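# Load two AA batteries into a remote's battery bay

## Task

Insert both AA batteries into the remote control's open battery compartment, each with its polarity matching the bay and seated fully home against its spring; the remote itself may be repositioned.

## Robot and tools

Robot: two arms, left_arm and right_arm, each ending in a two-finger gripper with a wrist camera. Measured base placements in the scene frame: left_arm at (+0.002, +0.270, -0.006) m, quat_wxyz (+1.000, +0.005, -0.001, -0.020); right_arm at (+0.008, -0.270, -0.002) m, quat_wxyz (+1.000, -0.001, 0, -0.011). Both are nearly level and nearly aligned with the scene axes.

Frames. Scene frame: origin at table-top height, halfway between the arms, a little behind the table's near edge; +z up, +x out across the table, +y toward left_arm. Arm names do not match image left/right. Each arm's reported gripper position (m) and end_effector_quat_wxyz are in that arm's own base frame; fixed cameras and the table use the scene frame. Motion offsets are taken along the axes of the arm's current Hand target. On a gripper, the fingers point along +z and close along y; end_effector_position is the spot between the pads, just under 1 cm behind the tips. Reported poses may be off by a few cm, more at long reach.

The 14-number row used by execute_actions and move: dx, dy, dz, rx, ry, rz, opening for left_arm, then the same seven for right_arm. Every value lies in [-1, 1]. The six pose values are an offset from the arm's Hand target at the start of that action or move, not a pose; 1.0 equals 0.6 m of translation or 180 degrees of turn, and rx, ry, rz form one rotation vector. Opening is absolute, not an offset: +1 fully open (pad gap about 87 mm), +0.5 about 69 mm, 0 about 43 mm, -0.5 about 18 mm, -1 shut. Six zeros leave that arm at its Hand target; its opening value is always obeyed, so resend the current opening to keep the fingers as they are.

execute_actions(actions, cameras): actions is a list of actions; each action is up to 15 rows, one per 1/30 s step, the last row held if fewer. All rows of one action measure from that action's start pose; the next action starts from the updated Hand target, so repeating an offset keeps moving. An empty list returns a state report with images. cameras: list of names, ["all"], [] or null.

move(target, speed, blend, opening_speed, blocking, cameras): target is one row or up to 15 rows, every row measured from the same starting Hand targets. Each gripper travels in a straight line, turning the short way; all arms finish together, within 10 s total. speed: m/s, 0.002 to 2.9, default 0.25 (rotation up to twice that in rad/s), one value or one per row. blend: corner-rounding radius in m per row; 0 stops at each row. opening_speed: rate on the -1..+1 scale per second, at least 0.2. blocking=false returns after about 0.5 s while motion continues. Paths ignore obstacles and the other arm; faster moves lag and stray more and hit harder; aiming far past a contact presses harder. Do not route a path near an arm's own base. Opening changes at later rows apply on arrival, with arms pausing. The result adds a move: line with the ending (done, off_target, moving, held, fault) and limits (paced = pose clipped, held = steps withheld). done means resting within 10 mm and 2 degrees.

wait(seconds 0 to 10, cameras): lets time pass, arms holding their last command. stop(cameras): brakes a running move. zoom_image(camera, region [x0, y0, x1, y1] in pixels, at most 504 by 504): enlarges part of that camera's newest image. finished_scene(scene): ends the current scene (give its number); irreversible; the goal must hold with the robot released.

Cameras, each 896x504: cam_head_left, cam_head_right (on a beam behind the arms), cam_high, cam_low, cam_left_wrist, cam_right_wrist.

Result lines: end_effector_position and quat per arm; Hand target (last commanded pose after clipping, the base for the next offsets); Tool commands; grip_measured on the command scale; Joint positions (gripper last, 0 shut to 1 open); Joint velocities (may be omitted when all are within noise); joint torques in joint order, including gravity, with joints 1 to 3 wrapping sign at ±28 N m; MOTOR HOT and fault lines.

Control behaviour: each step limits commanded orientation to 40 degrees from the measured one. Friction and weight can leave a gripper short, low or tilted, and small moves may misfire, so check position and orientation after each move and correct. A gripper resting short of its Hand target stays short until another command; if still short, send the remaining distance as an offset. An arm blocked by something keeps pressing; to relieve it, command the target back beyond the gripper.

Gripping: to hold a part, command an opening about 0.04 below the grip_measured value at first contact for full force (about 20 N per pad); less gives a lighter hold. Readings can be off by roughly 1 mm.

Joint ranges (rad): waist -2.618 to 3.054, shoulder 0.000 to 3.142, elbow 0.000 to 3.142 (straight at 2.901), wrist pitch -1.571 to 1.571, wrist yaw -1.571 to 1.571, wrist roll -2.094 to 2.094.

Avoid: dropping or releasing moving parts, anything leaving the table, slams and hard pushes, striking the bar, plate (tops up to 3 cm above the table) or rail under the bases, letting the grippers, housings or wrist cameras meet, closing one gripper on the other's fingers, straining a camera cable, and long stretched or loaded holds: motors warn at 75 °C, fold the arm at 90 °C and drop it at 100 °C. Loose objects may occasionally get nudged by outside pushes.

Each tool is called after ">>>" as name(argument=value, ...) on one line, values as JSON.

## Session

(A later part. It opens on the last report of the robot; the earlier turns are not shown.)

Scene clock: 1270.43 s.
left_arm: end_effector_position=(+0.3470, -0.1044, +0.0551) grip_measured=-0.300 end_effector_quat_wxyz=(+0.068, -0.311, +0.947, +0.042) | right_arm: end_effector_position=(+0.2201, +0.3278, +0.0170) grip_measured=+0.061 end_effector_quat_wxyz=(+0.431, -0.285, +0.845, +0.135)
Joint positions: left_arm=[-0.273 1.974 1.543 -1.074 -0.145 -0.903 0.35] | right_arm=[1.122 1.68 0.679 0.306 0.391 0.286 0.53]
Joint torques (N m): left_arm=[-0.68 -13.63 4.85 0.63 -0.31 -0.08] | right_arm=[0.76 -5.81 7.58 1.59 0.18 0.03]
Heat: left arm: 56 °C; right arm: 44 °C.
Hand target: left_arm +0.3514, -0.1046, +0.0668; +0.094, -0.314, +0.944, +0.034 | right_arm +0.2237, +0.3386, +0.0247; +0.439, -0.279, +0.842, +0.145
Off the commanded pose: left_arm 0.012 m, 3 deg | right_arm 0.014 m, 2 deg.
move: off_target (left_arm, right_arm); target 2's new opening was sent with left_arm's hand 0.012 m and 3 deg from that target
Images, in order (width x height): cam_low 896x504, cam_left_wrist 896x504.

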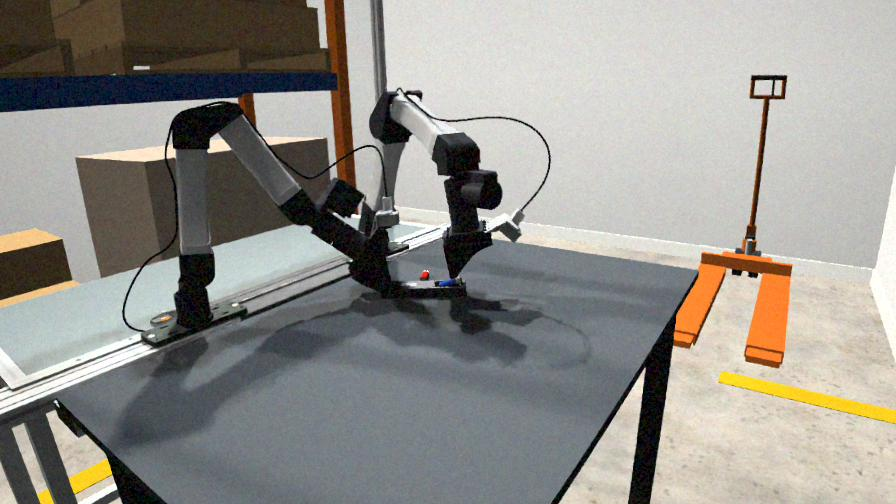

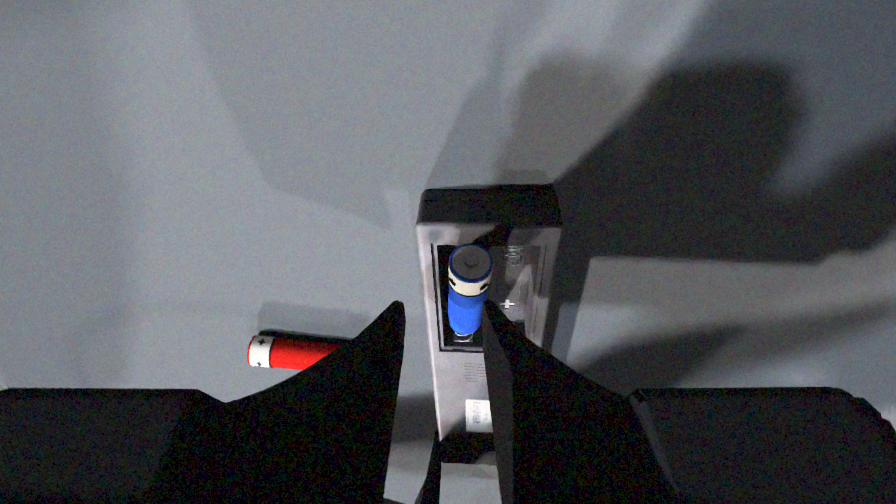

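>>> move(target=[[-0.007,-0.016,0,0,0,0,-0.3,0,0,0,0,0,0,0.01],[-0.003,-0.016,0.022,0,0,0,-0.3,0,0,0,0,0,0,0.01]], speed=0.06, cameras=["cam_left_wrist","cam_low"])

>>> zoom_image(camera="cam_low", region=[410, 230, 490, 310])

>>> zoom_image(camera="cam_left_wrist", region=[320, 170, 560, 370])

Scene clock: 1288.83 s.
left_arm: end_effector_position=(+0.3586, -0.1103, +0.0591) grip_measured=-0.300 end_effector_quat_wxyz=(+0.087, -0.312, +0.946, +0.028) | right_arm: end_effector_position=(+0.2201, +0.3278, +0.0170) grip_measured=+0.061 end_effector_quat_wxyz=(+0.431, -0.285, +0.845, +0.135)
Joint positions: left_arm=[-0.28 1.974 1.56 -1.044 -0.145 -0.909 0.35] | right_arm=[1.122 1.68 0.679 0.306 0.391 0.286 0.53]
Joint torques (N m): left_arm=[-0.62 -9.5 4.86 0.72 -0.31 -0.07] | right_arm=[0.85 -6.13 7.47 1.63 0.18 0.03]
Heat: left arm: 62 °C; right arm: 44 °C.
Hand target: left_arm +0.3606, -0.1096, +0.0542; +0.094, -0.314, +0.944, +0.034 | right_arm +0.2237, +0.3386, +0.0247; +0.439, -0.279, +0.842, +0.145
Off the commanded pose: left_arm 0.005 m, 1 deg | right_arm 0.014 m, 2 deg.
move: off_target (right_arm)
Images, in order (width x height): cam_low 896x504, cam_left_wrist 896x504.

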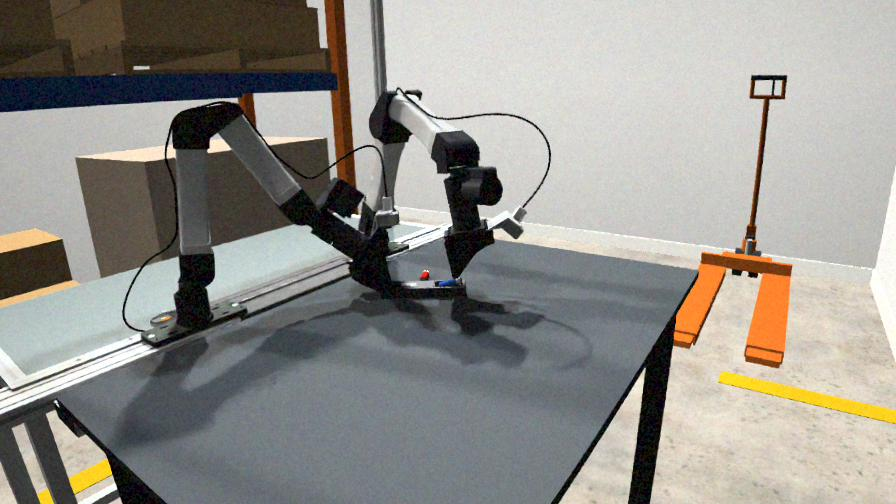

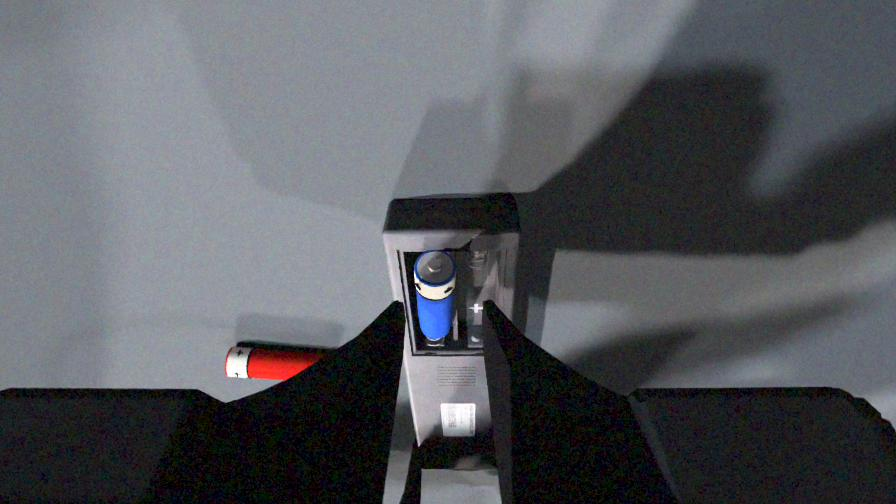

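Scaled by 6.300 from the camera's 896x504 image, which has a finer 1280x720 frame.

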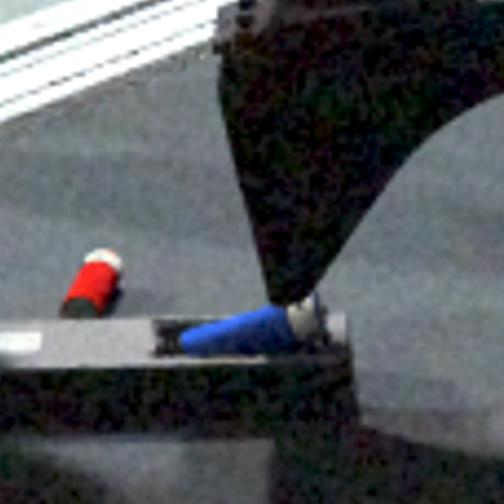

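Scaled by 2.100 from the camera's 896x504 image, which has a finer 1280x720 frame.

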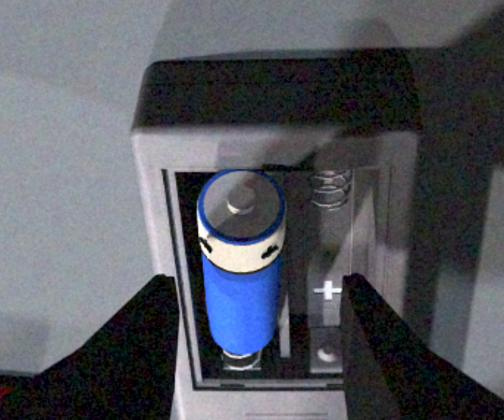

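>>> move(target=[[0,0.005,0,0,0,0,-0.46,0,0,0,0,0,0,0.01],[0.006,0.005,0.028,0,0,0,-0.46,0,0,0,0,0,0,0.01]], speed=0.05, cameras=["cam_left_wrist","cam_low"])

>>> zoom_image(camera="cam_low", region=[410, 230, 490, 310])

>>> zoom_image(camera="cam_left_wrist", region=[320, 170, 560, 370])

Scene clock: 1302.90 s.
left_arm: end_effector_position=(+0.3569, -0.1098, +0.0437) grip_measured=-0.460 end_effector_quat_wxyz=(+0.090, -0.312, +0.945, +0.027) | right_arm: end_effector_position=(+0.2201, +0.3278, +0.0170) grip_measured=+0.061 end_effector_quat_wxyz=(+0.431, -0.285, +0.845, +0.135)
Joint positions: left_arm=[-0.28 1.974 1.498 -0.975 -0.146 -0.909 0.27] | right_arm=[1.122 1.68 0.679 0.306 0.391 0.286 0.53]
Joint torques (N m): left_arm=[-0.25 -9.05 4.78 0.73 -0.31 -0.01] | right_arm=[0.84 -6.04 7.65 1.63 0.19 0.05]
Heat: left arm: 61 °C; right arm: 44 °C.
Hand target: left_arm +0.3586, -0.1072, +0.0371; +0.094, -0.314, +0.944, +0.034 | right_arm +0.2237, +0.3386, +0.0247; +0.439, -0.279, +0.842, +0.145
Off the commanded pose: left_arm 0.007 m, 1 deg | right_arm 0.014 m, 2 deg.
move: off_target (right_arm)
Images, in order (width x height): cam_low 896x504, cam_left_wrist 896x504.

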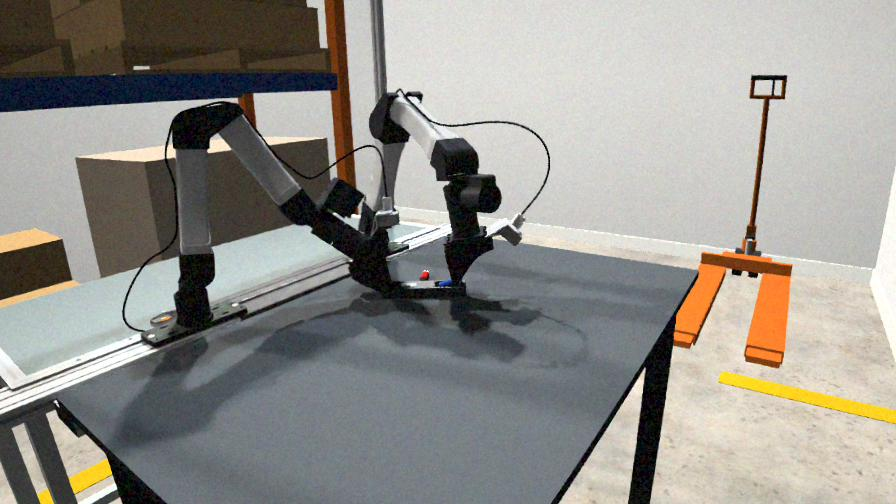

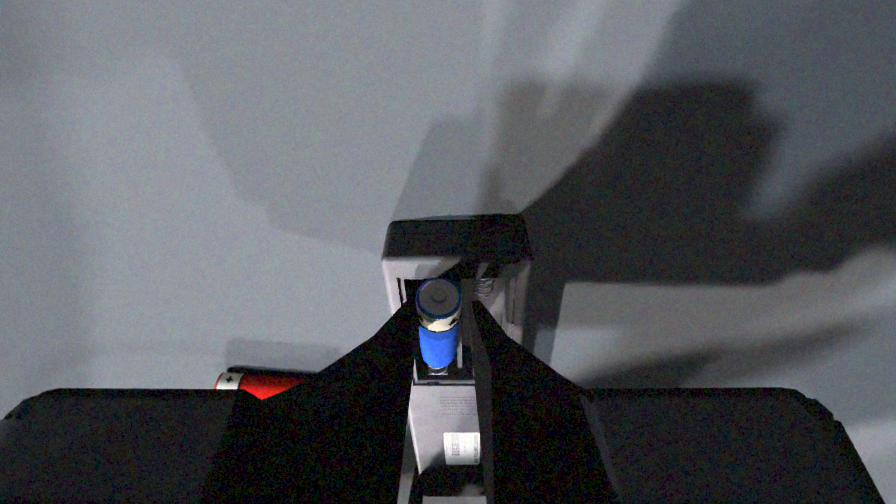

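Scaled by 6.300 from the camera's 896x504 image, which has a finer 1280x720 frame.

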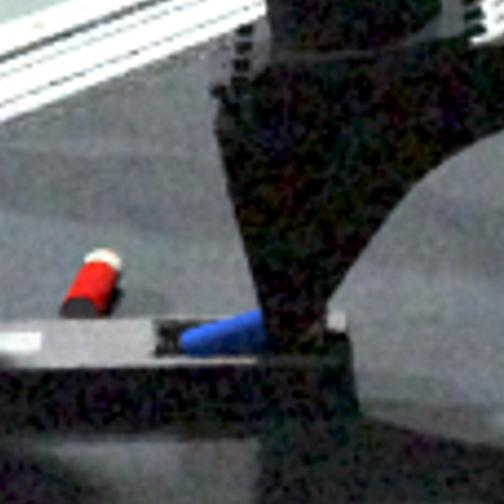

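Scaled by 2.100 from the camera's 896x504 image, which has a finer 1280x720 frame.

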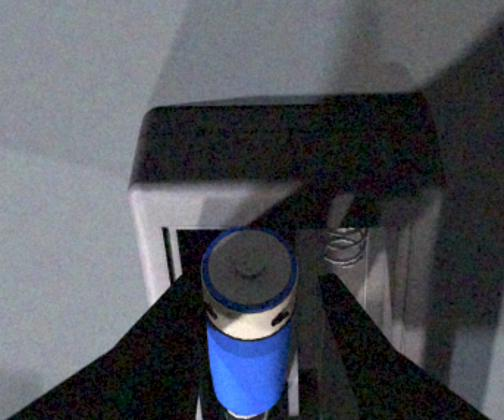

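>>> move(target=[[0,0,0,0,0,0,-0.65,0,0,0,0,0,0,0.01],[0.03,0,-0.003,0,0,0,-0.65,0,0,0,0,0,0,0.01],[0.035,0,0.01,0,0.05,0,-0.65,0,0,0,0,0,0,0.01]], speed=0.05, cameras=["cam_left_wrist","cam_low"])

>>> zoom_image(camera="cam_low", region=[410, 230, 490, 310])

>>> zoom_image(camera="cam_left_wrist", region=[320, 170, 560, 370])

Scene clock: 1315.20 s.
left_arm: end_effector_position=(+0.3548, -0.1124, +0.0420) grip_measured=-0.582 end_effector_quat_wxyz=(+0.063, -0.316, +0.946, +0.010) | right_arm: end_effector_position=(+0.2203, +0.3276, +0.0171) grip_measured=+0.061 end_effector_quat_wxyz=(+0.431, -0.285, +0.845, +0.135)
Joint positions: left_arm=[-0.26 1.995 1.519 -1 -0.087 -0.901 0.209] | right_arm=[1.122 1.68 0.679 0.306 0.392 0.286 0.53]
Joint torques (N m): left_arm=[-0.36 -6.13 5.76 0.27 0.31 -0.02] | right_arm=[0.8 -6.12 7.69 1.6 0.21 0.06]
Heat: left arm: 60 °C; right arm: 44 °C.
Hand target: left_arm +0.3430, -0.1189, +0.0269; +0.020, -0.316, +0.949, +0.009 | right_arm +0.2237, +0.3386, +0.0247; +0.439, -0.279, +0.842, +0.145
Off the commanded pose: left_arm 0.020 m, 5 deg | right_arm 0.014 m, 2 deg.
move: off_target (left_arm, right_arm)
Images, in order (width x height): cam_low 896x504, cam_left_wrist 896x504.

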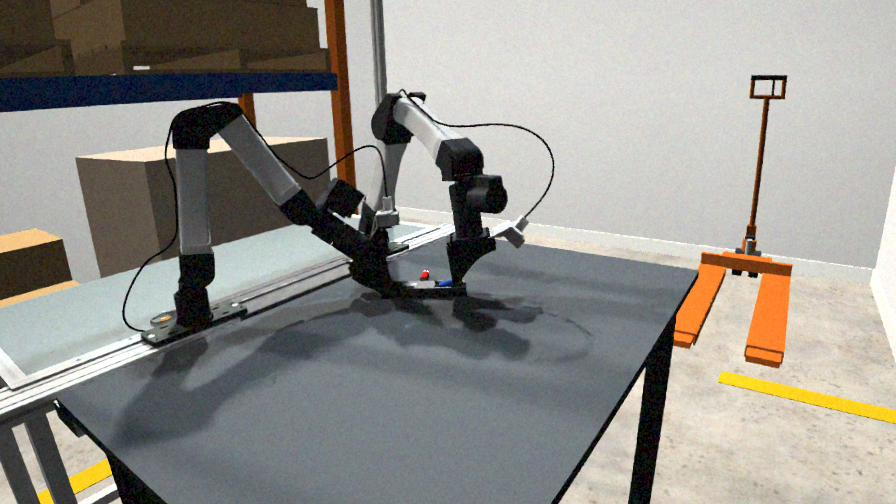

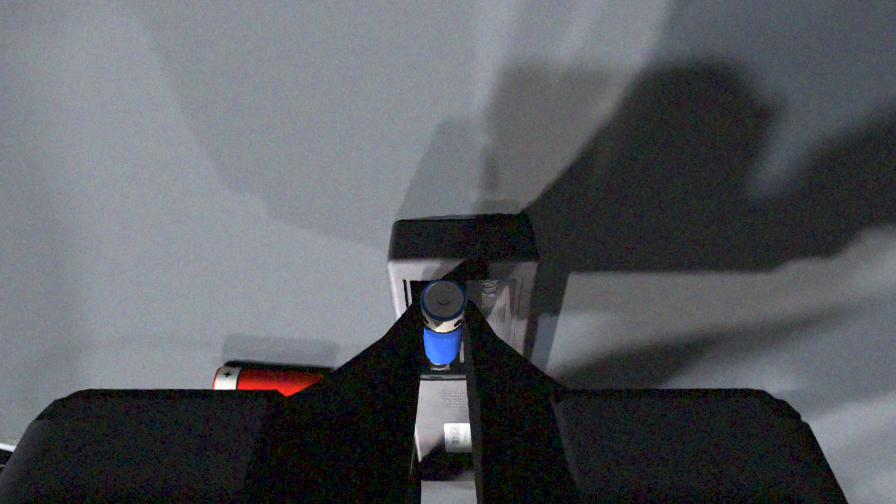

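Scaled by 6.300 from the camera's 896x504 image, which has a finer 1280x720 frame.

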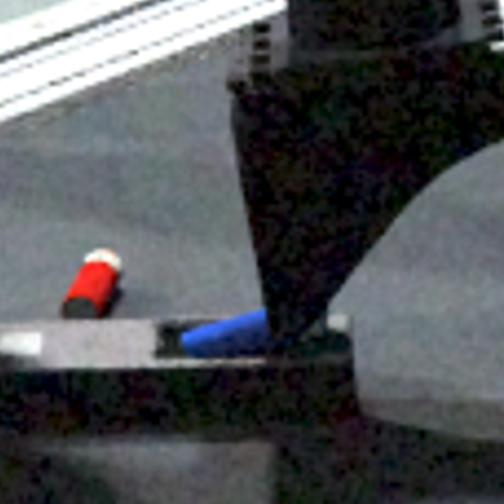

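Scaled by 2.100 from the camera's 896x504 image, which has a finer 1280x720 frame.

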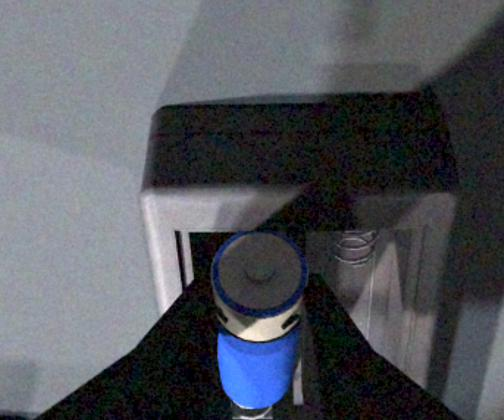

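>>> move(target=[[0.022,0,-0.01,0,0,0,-0.65,0,0,0,0,0,0,0.01],[0.022,0,0.006,0,0.02,0,-0.65,0,0,0,0,0,0,0.01]], speed=0.05, cameras=["cam_left_wrist","cam_low"])

>>> zoom_image(camera="cam_low", region=[410, 230, 490, 310])

>>> zoom_image(camera="cam_left_wrist", region=[320, 170, 560, 370])

Scene clock: 1328.10 s.
left_arm: end_effector_position=(+0.3541, -0.1130, +0.0418) grip_measured=-0.581 end_effector_quat_wxyz=(+0.057, -0.318, +0.946, +0.006) | right_arm: end_effector_position=(+0.2203, +0.3276, +0.0171) grip_measured=+0.061 end_effector_quat_wxyz=(+0.431, -0.285, +0.845, +0.135)
Joint positions: left_arm=[-0.255 1.999 1.521 -1.005 -0.072 -0.9 0.209] | right_arm=[1.122 1.68 0.679 0.306 0.392 0.286 0.53]
Joint torques (N m): left_arm=[-1.02 -5.48 4.98 0.11 0.62 -0.1] | right_arm=[0.88 -6.05 7.45 1.63 0.19 0.06]
Heat: left arm: 57 °C; right arm: 44 °C.
Hand target: left_arm +0.3326, -0.1267, +0.0228; -0.010, -0.316, +0.949, -0.001 | right_arm +0.2237, +0.3386, +0.0247; +0.439, -0.279, +0.842, +0.145
Off the commanded pose: left_arm 0.032 m, 8 deg | right_arm 0.014 m, 2 deg.
move: off_target (left_arm, right_arm)
Images, in order (width x height): cam_low 896x504, cam_left_wrist 896x504.

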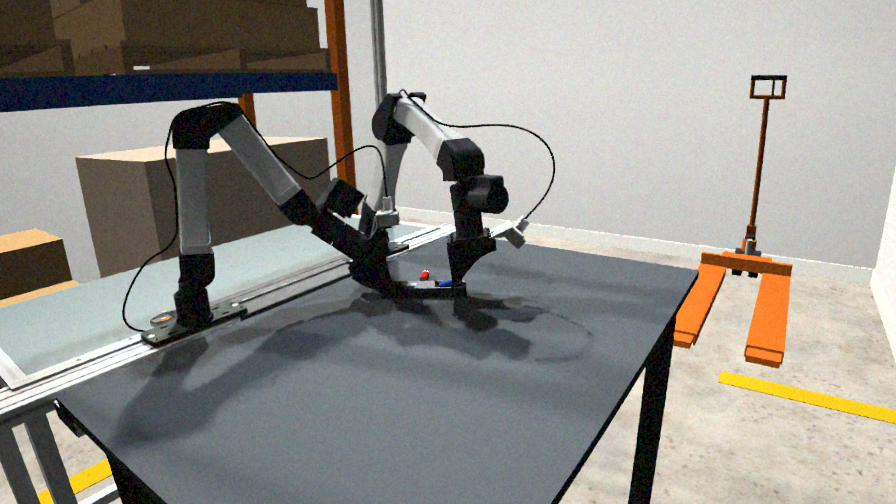

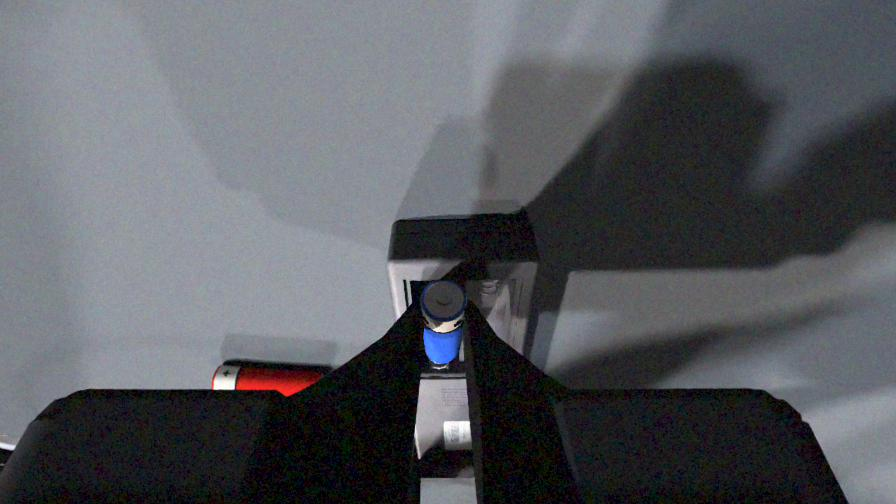

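Scaled by 6.300 from the camera's 896x504 image, which has a finer 1280x720 frame.

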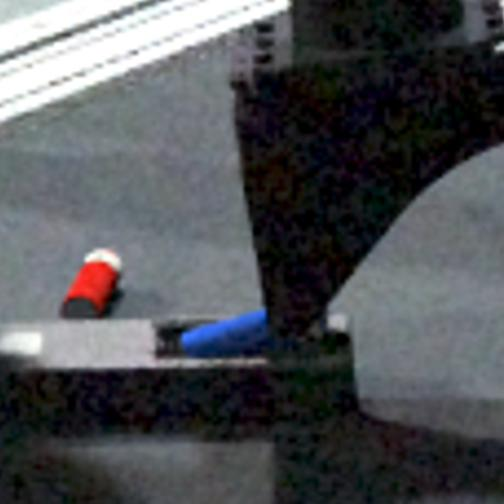

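Scaled by 2.100 from the camera's 896x504 image, which has a finer 1280x720 frame.

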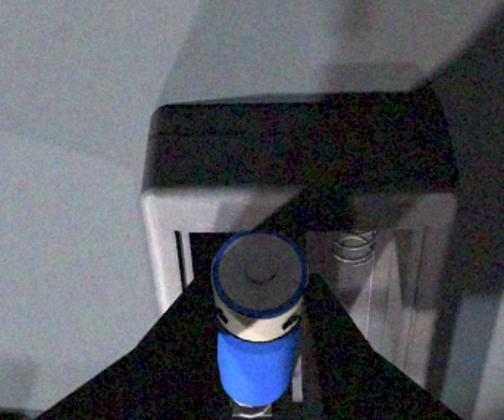

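>>> move(target=[[0.0,0,-0.036,0,-0.03,0,-0.65,0,0,0,0,0,0,0.01]], speed=0.05, cameras=["cam_left_wrist","cam_low"])

>>> zoom_image(camera="cam_low", region=[410, 230, 490, 310])

>>> zoom_image(camera="cam_left_wrist", region=[320, 170, 560, 370])

Scene clock: 1338.60 s.
left_arm: end_effector_position=(+0.3539, -0.1133, +0.0424) grip_measured=-0.581 end_effector_quat_wxyz=(+0.068, -0.319, +0.945, +0.021) | right_arm: end_effector_position=(+0.2203, +0.3276, +0.0171) grip_measured=+0.061 end_effector_quat_wxyz=(+0.431, -0.285, +0.845, +0.135)
Joint positions: left_arm=[-0.274 1.995 1.521 -1.008 -0.112 -0.92 0.209] | right_arm=[1.122 1.68 0.679 0.306 0.392 0.286 0.53]
Joint torques (N m): left_arm=[-2.3 -11.28 4.3 0.05 0.29 -0.19] | right_arm=[0.88 -6.16 7.76 1.61 0.16 0.06]
Heat: left arm: 55 °C; right arm: 44 °C.
Hand target: left_arm +0.3330, -0.1264, +0.0444; +0.034, -0.316, +0.948, +0.014 | right_arm +0.2237, +0.3386, +0.0247; +0.439, -0.279, +0.842, +0.145
Off the commanded pose: left_arm 0.025 m, 4 deg | right_arm 0.014 m, 2 deg.
move: off_target (left_arm, right_arm)
Images, in order (width x height): cam_low 896x504, cam_left_wrist 896x504.

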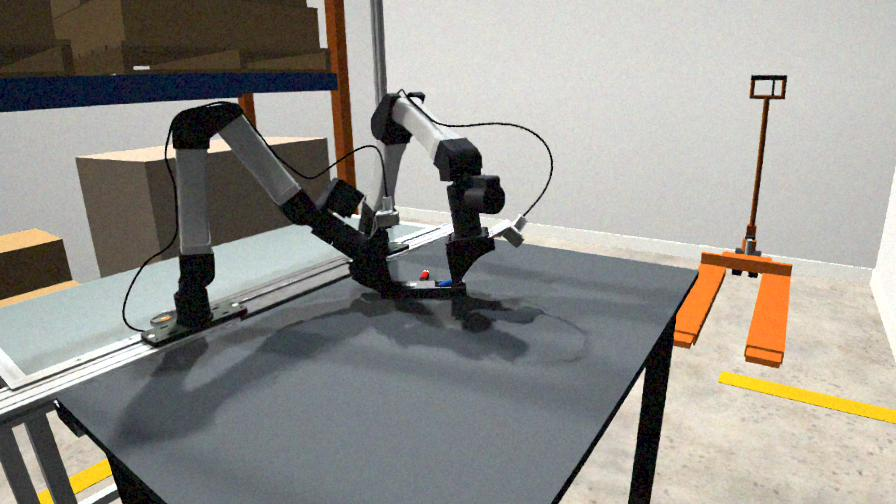

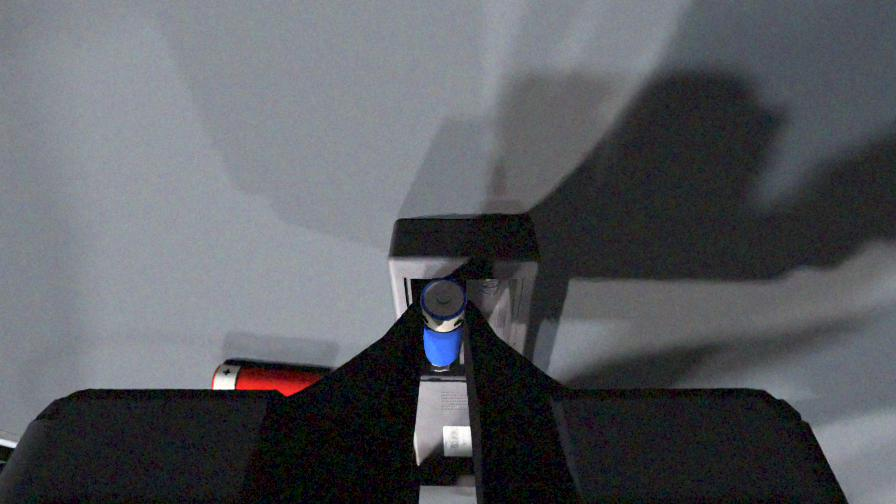

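Scaled by 6.300 from the camera's 896x504 image, which has a finer 1280x720 frame.

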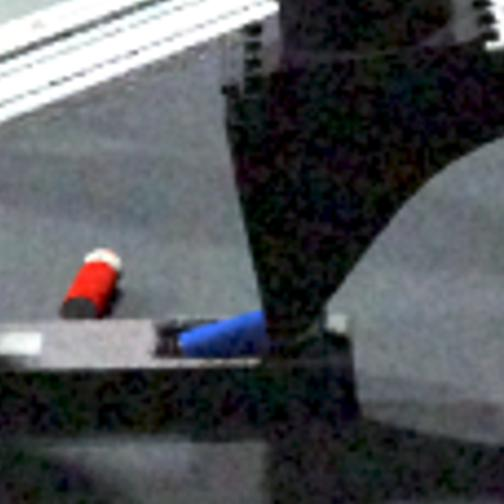

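Scaled by 2.100 from the camera's 896x504 image, which has a finer 1280x720 frame.

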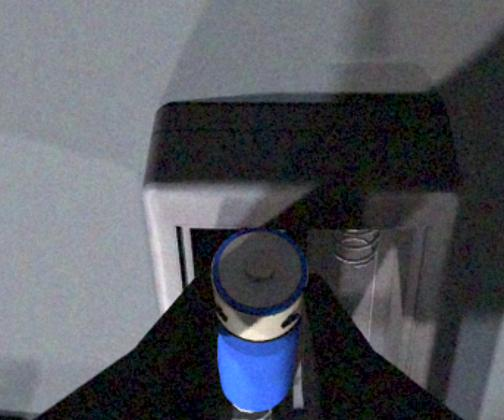

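>>> move(target=[[0.03,0,-0.004,0,0,0,-0.68,0,0,0,0,0,0,0.01]], speed=0.05, cameras=["cam_left_wrist","cam_low"])

>>> zoom_image(camera="cam_low", region=[410, 230, 490, 310])

>>> zoom_image(camera="cam_left_wrist", region=[320, 170, 560, 370])

Scene clock: 1351.20 s.
left_arm: end_effector_position=(+0.3494, -0.1157, +0.0419) grip_measured=-0.582 end_effector_quat_wxyz=(+0.084, -0.326, +0.941, +0.033) | right_arm: end_effector_position=(+0.2205, +0.3270, +0.0170) grip_measured=+0.061 end_effector_quat_wxyz=(+0.431, -0.284, +0.846, +0.133)
Joint positions: left_arm=[-0.301 1.969 1.483 -0.988 -0.153 -0.961 0.209] | right_arm=[1.122 1.68 0.679 0.305 0.395 0.287 0.53]
Joint torques (N m): left_arm=[-3.23 -12.01 3.44 -0.06 0.63 -0.16] | right_arm=[0.7 -6.19 7.61 1.63 0.17 0.06]
Heat: left arm: 58 °C; right arm: 44 °C.
Hand target: left_arm +0.3184, -0.1372, +0.0454; +0.034, -0.316, +0.948, +0.014 | right_arm +0.2237, +0.3385, +0.0247; +0.439, -0.279, +0.842, +0.145
Off the commanded pose: left_arm 0.038 m, 6 deg | right_arm 0.014 m, 2 deg.
move: off_target (left_arm, right_arm)
Images, in order (width x height): cam_low 896x504, cam_left_wrist 896x504.

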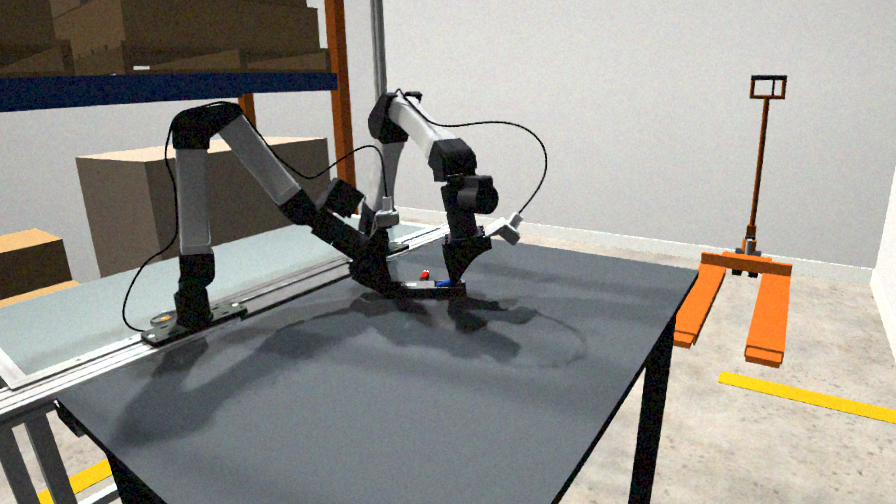

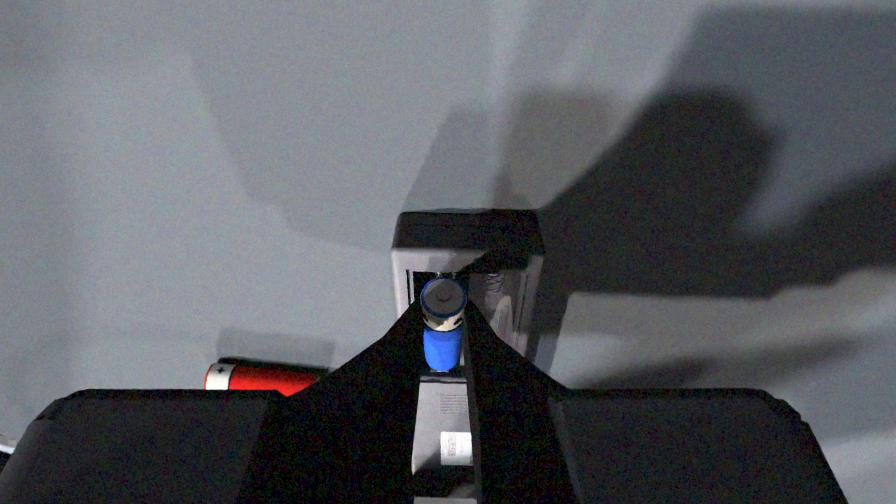

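Scaled by 6.300 from the camera's 896x504 image, which has a finer 1280x720 frame.

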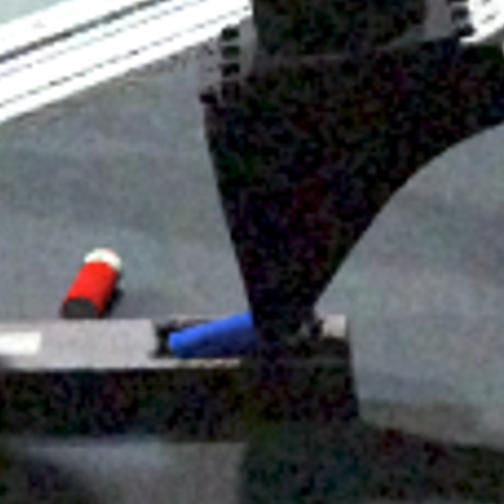

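Scaled by 2.100 from the camera's 896x504 image, which has a finer 1280x720 frame.

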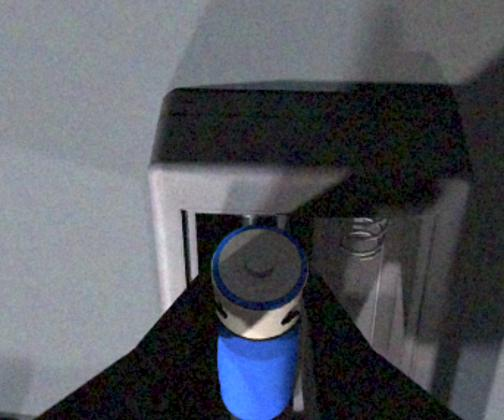

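>>> move(target=[[0.006,0,0.025,0,0.03,0,-0.68,0,0,0,0,0,0,0.01]], speed=0.05, cameras=["cam_left_wrist","cam_low"])

>>> zoom_image(camera="cam_low", region=[410, 230, 490, 310])

>>> zoom_image(camera="cam_left_wrist", region=[320, 170, 560, 370])

Scene clock: 1361.40 s.
left_arm: end_effector_position=(+0.3490, -0.1159, +0.0413) grip_measured=-0.582 end_effector_quat_wxyz=(+0.074, -0.328, +0.942, +0.021) | right_arm: end_effector_position=(+0.2205, +0.3271, +0.0170) grip_measured=+0.061 end_effector_quat_wxyz=(+0.431, -0.284, +0.846, +0.133)
Joint positions: left_arm=[-0.286 1.971 1.483 -0.987 -0.119 -0.95 0.209] | right_arm=[1.122 1.68 0.679 0.305 0.395 0.287 0.53]
Joint torques (N m): left_arm=[-1.87 -7.43 4.57 -0.11 1 -0.05] | right_arm=[0.94 -6.12 7.46 1.66 0.14 0.05]
Heat: left arm: 58 °C; right arm: 44 °C.
Hand target: left_arm +0.3164, -0.1387, +0.0302; -0.010, -0.316, +0.949, -0.001 | right_arm +0.2237, +0.3386, +0.0248; +0.439, -0.279, +0.842, +0.145
Off the commanded pose: left_arm 0.041 m, 10 deg | right_arm 0.014 m, 2 deg.
move: off_target (left_arm, right_arm)
Images, in order (width x height): cam_low 896x504, cam_left_wrist 896x504.

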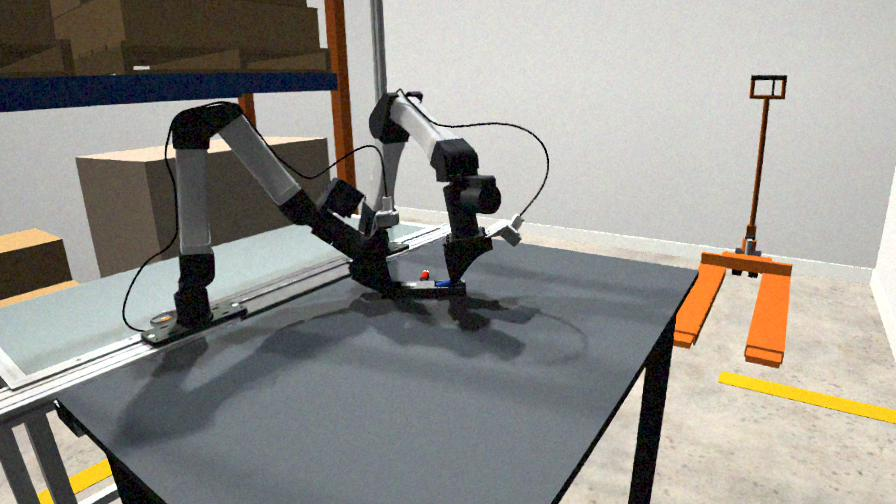

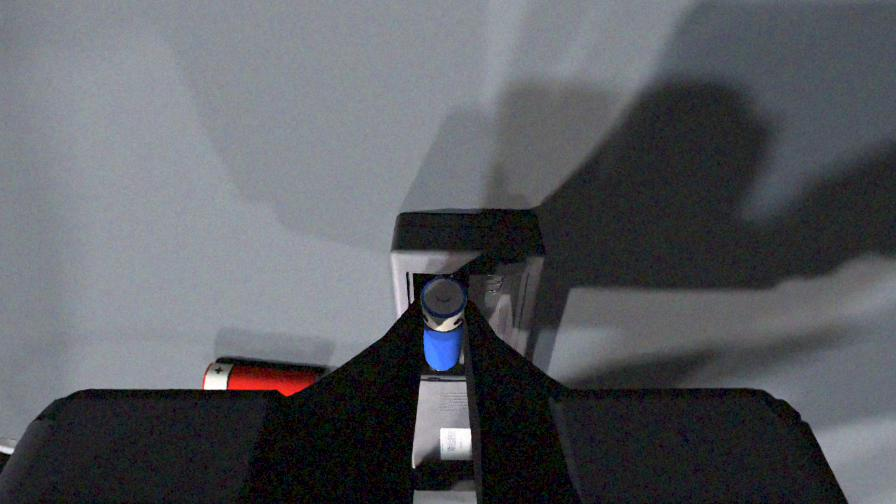

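Scaled by 6.300 from the camera's 896x504 image, which has a finer 1280x720 frame.

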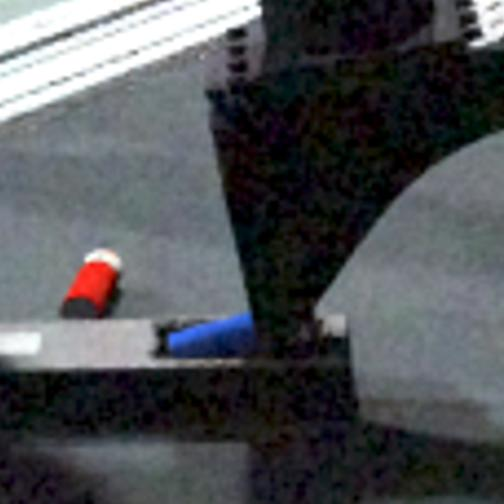

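Scaled by 2.100 from the camera's 896x504 image, which has a finer 1280x720 frame.

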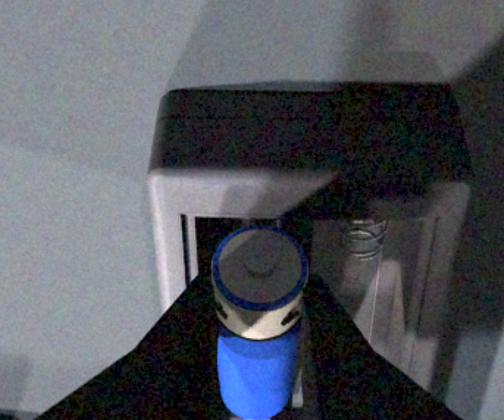

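>>> move(target=[[-0.055,0,-0.02,0,-0.03,0,-0.65,0,0,0,0,0,0,0.01],[-0.055,0,-0.02,0,-0.03,0,-0.46,0,0,0,0,0,0,0.01],[-0.072,0,-0.05,0,-0.04,0,-0.46,0,0,0,0,0,0,0.01]], speed=0.05, opening_speed=0.2, cameras=["cam_left_wrist","cam_low"])

>>> zoom_image(camera="cam_low", region=[410, 230, 490, 310])

>>> zoom_image(camera="cam_left_wrist", region=[320, 170, 560, 370])

Scene clock: 1413.27 s.
left_arm: end_effector_position=(+0.3470, -0.1147, +0.0554) grip_measured=-0.460 end_effector_quat_wxyz=(+0.048, -0.315, +0.948, +0.019) | right_arm: end_effector_position=(+0.2202, +0.3275, +0.0170) grip_measured=+0.061 end_effector_quat_wxyz=(+0.431, -0.285, +0.846, +0.135)
Joint positions: left_arm=[-0.27 1.992 1.568 -1.088 -0.085 -0.91 0.27] | right_arm=[1.122 1.68 0.679 0.305 0.392 0.287 0.53]
Joint torques (N m): left_arm=[0.39 -9.29 8.39 0.3 -0.13 0.07] | right_arm=[0.8 -6.13 7.56 1.68 0.17 0.03]
Heat: left arm: 54 °C; right arm: 44 °C.
Hand target: left_arm +0.3516, -0.1126, +0.0593; +0.049, -0.315, +0.947, +0.019 | right_arm +0.2237, +0.3385, +0.0247; +0.439, -0.279, +0.842, +0.145
Off the commanded pose: left_arm 0.006 m, 0 deg | right_arm 0.014 m, 2 deg.
move: off_target (right_arm); target 2's new opening was sent with left_arm's hand 0.011 m and 4 deg from that target
Images, in order (width x height): cam_low 896x504, cam_left_wrist 896x504.

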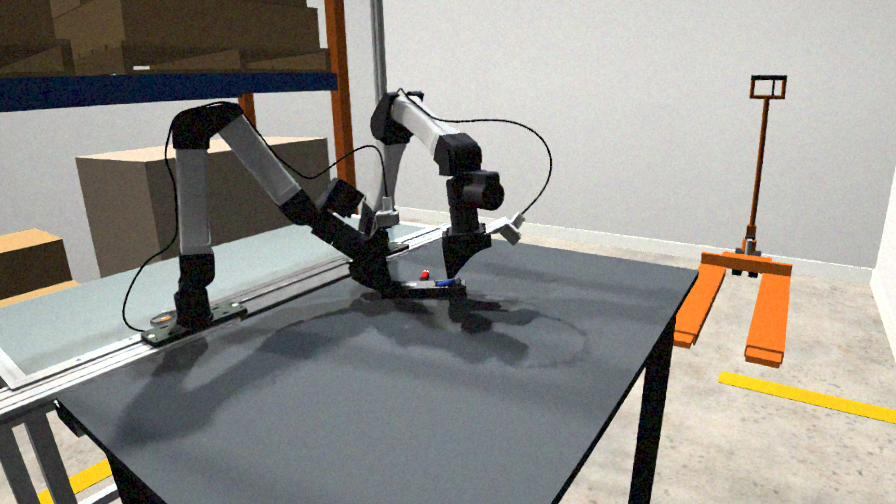

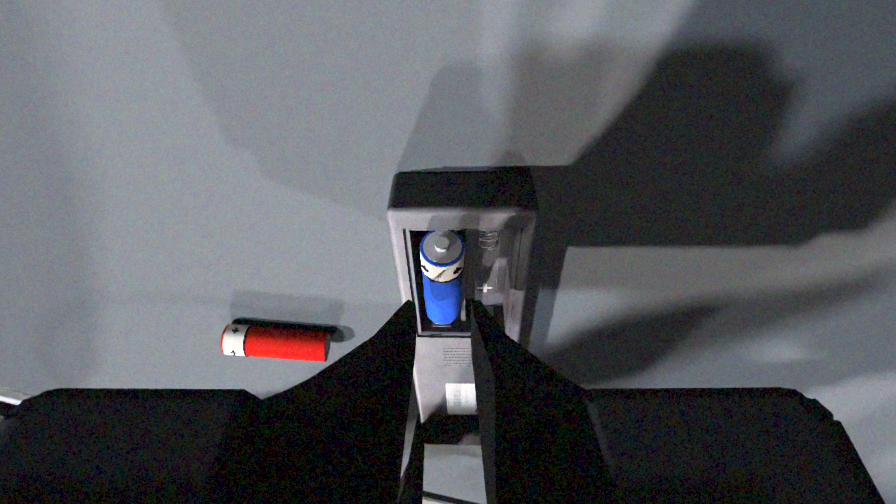

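Scaled by 6.300 from the camera's 896x504 image, which has a finer 1280x720 frame.

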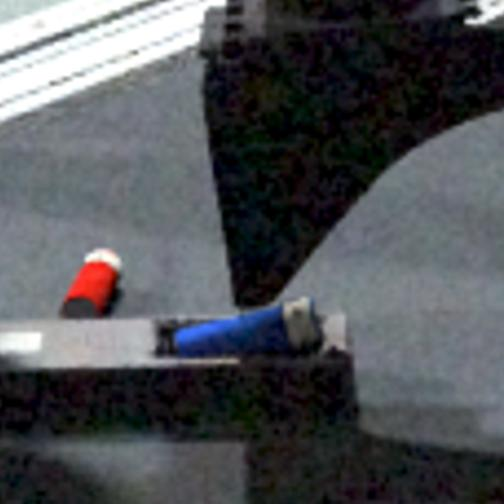

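Scaled by 2.100 from the camera's 896x504 image, which has a finer 1280x720 frame.

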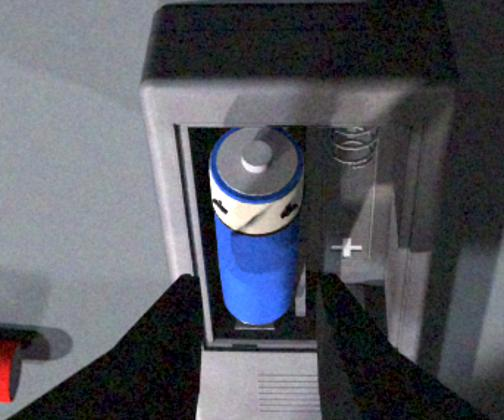

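>>> move(target=[[0,0,-0.022,0,0.02,0,-1,0,0,0,0,0,0,0.01],[-0.024,0,-0.022,0,0.03,0,-1,0,0,0,0,0,0,0.01],[-0.024,0,0.042,0,0.03,0,-1,0,0,0,0,0,0,0.01]], speed=0.06, cameras=["cam_left_wrist","cam_low"])

>>> zoom_image(camera="cam_low", region=[410, 230, 490, 310])

>>> zoom_image(camera="cam_left_wrist", region=[320, 170, 560, 370])

Scene clock: 1442.53 s.
left_arm: end_effector_position=(+0.3613, -0.1055, +0.0492) grip_measured=-0.963 end_effector_quat_wxyz=(+0.005, -0.315, +0.949, +0.004) | right_arm: end_effector_position=(+0.2202, +0.3276, +0.0170) grip_measured=+0.061 end_effector_quat_wxyz=(+0.431, -0.284, +0.846, +0.135)
Joint positions: left_arm=[-0.207 2.099 1.69 -1.157 -0.012 -0.847 0.018] | right_arm=[1.122 1.68 0.679 0.306 0.392 0.287 0.53]
Joint torques (N m): left_arm=[0.58 -8.91 3.9 0.73 -0.09 0.11] | right_arm=[0.81 -6.12 7.38 1.64 0.16 0.02]
Heat: left arm: 53 °C; right arm: 44 °C.
Hand target: left_arm +0.3651, -0.1023, +0.0357; +0.005, -0.316, +0.949, +0.004 | right_arm +0.2237, +0.3386, +0.0248; +0.439, -0.279, +0.842, +0.145
Off the commanded pose: left_arm 0.014 m, 0 deg | right_arm 0.014 m, 2 deg.
move: off_target (left_arm, right_arm)
Images, in order (width x height): cam_low 896x504, cam_left_wrist 896x504.

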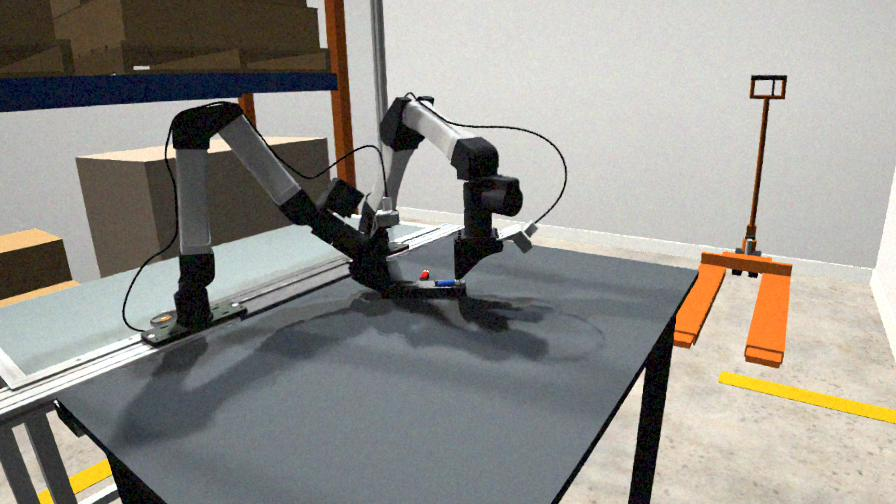

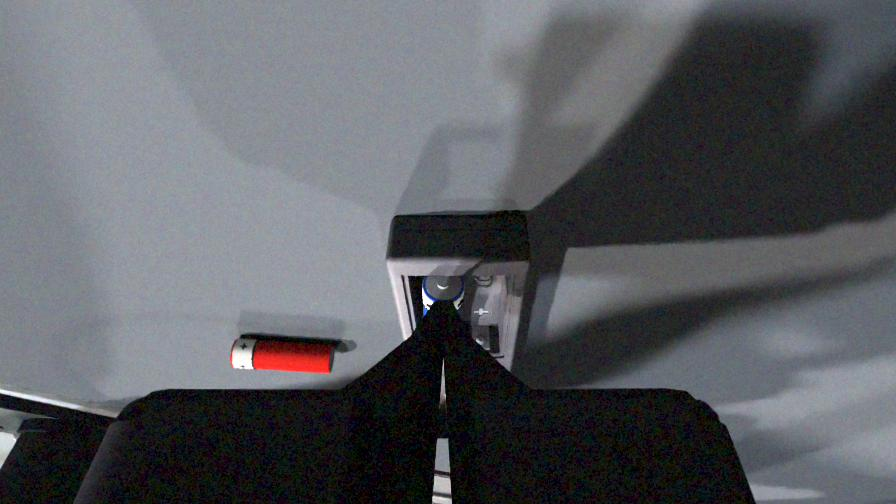

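Scaled by 6.300 from the camera's 896x504 image, which has a finer 1280x720 frame.

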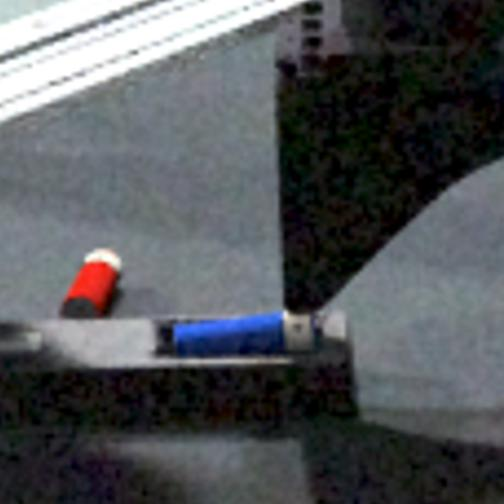

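Scaled by 2.100 from the camera's 896x504 image, which has a finer 1280x720 frame.

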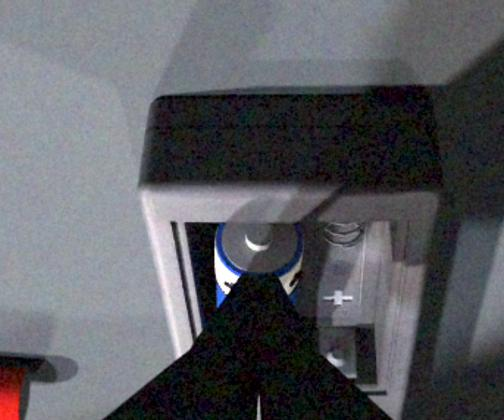

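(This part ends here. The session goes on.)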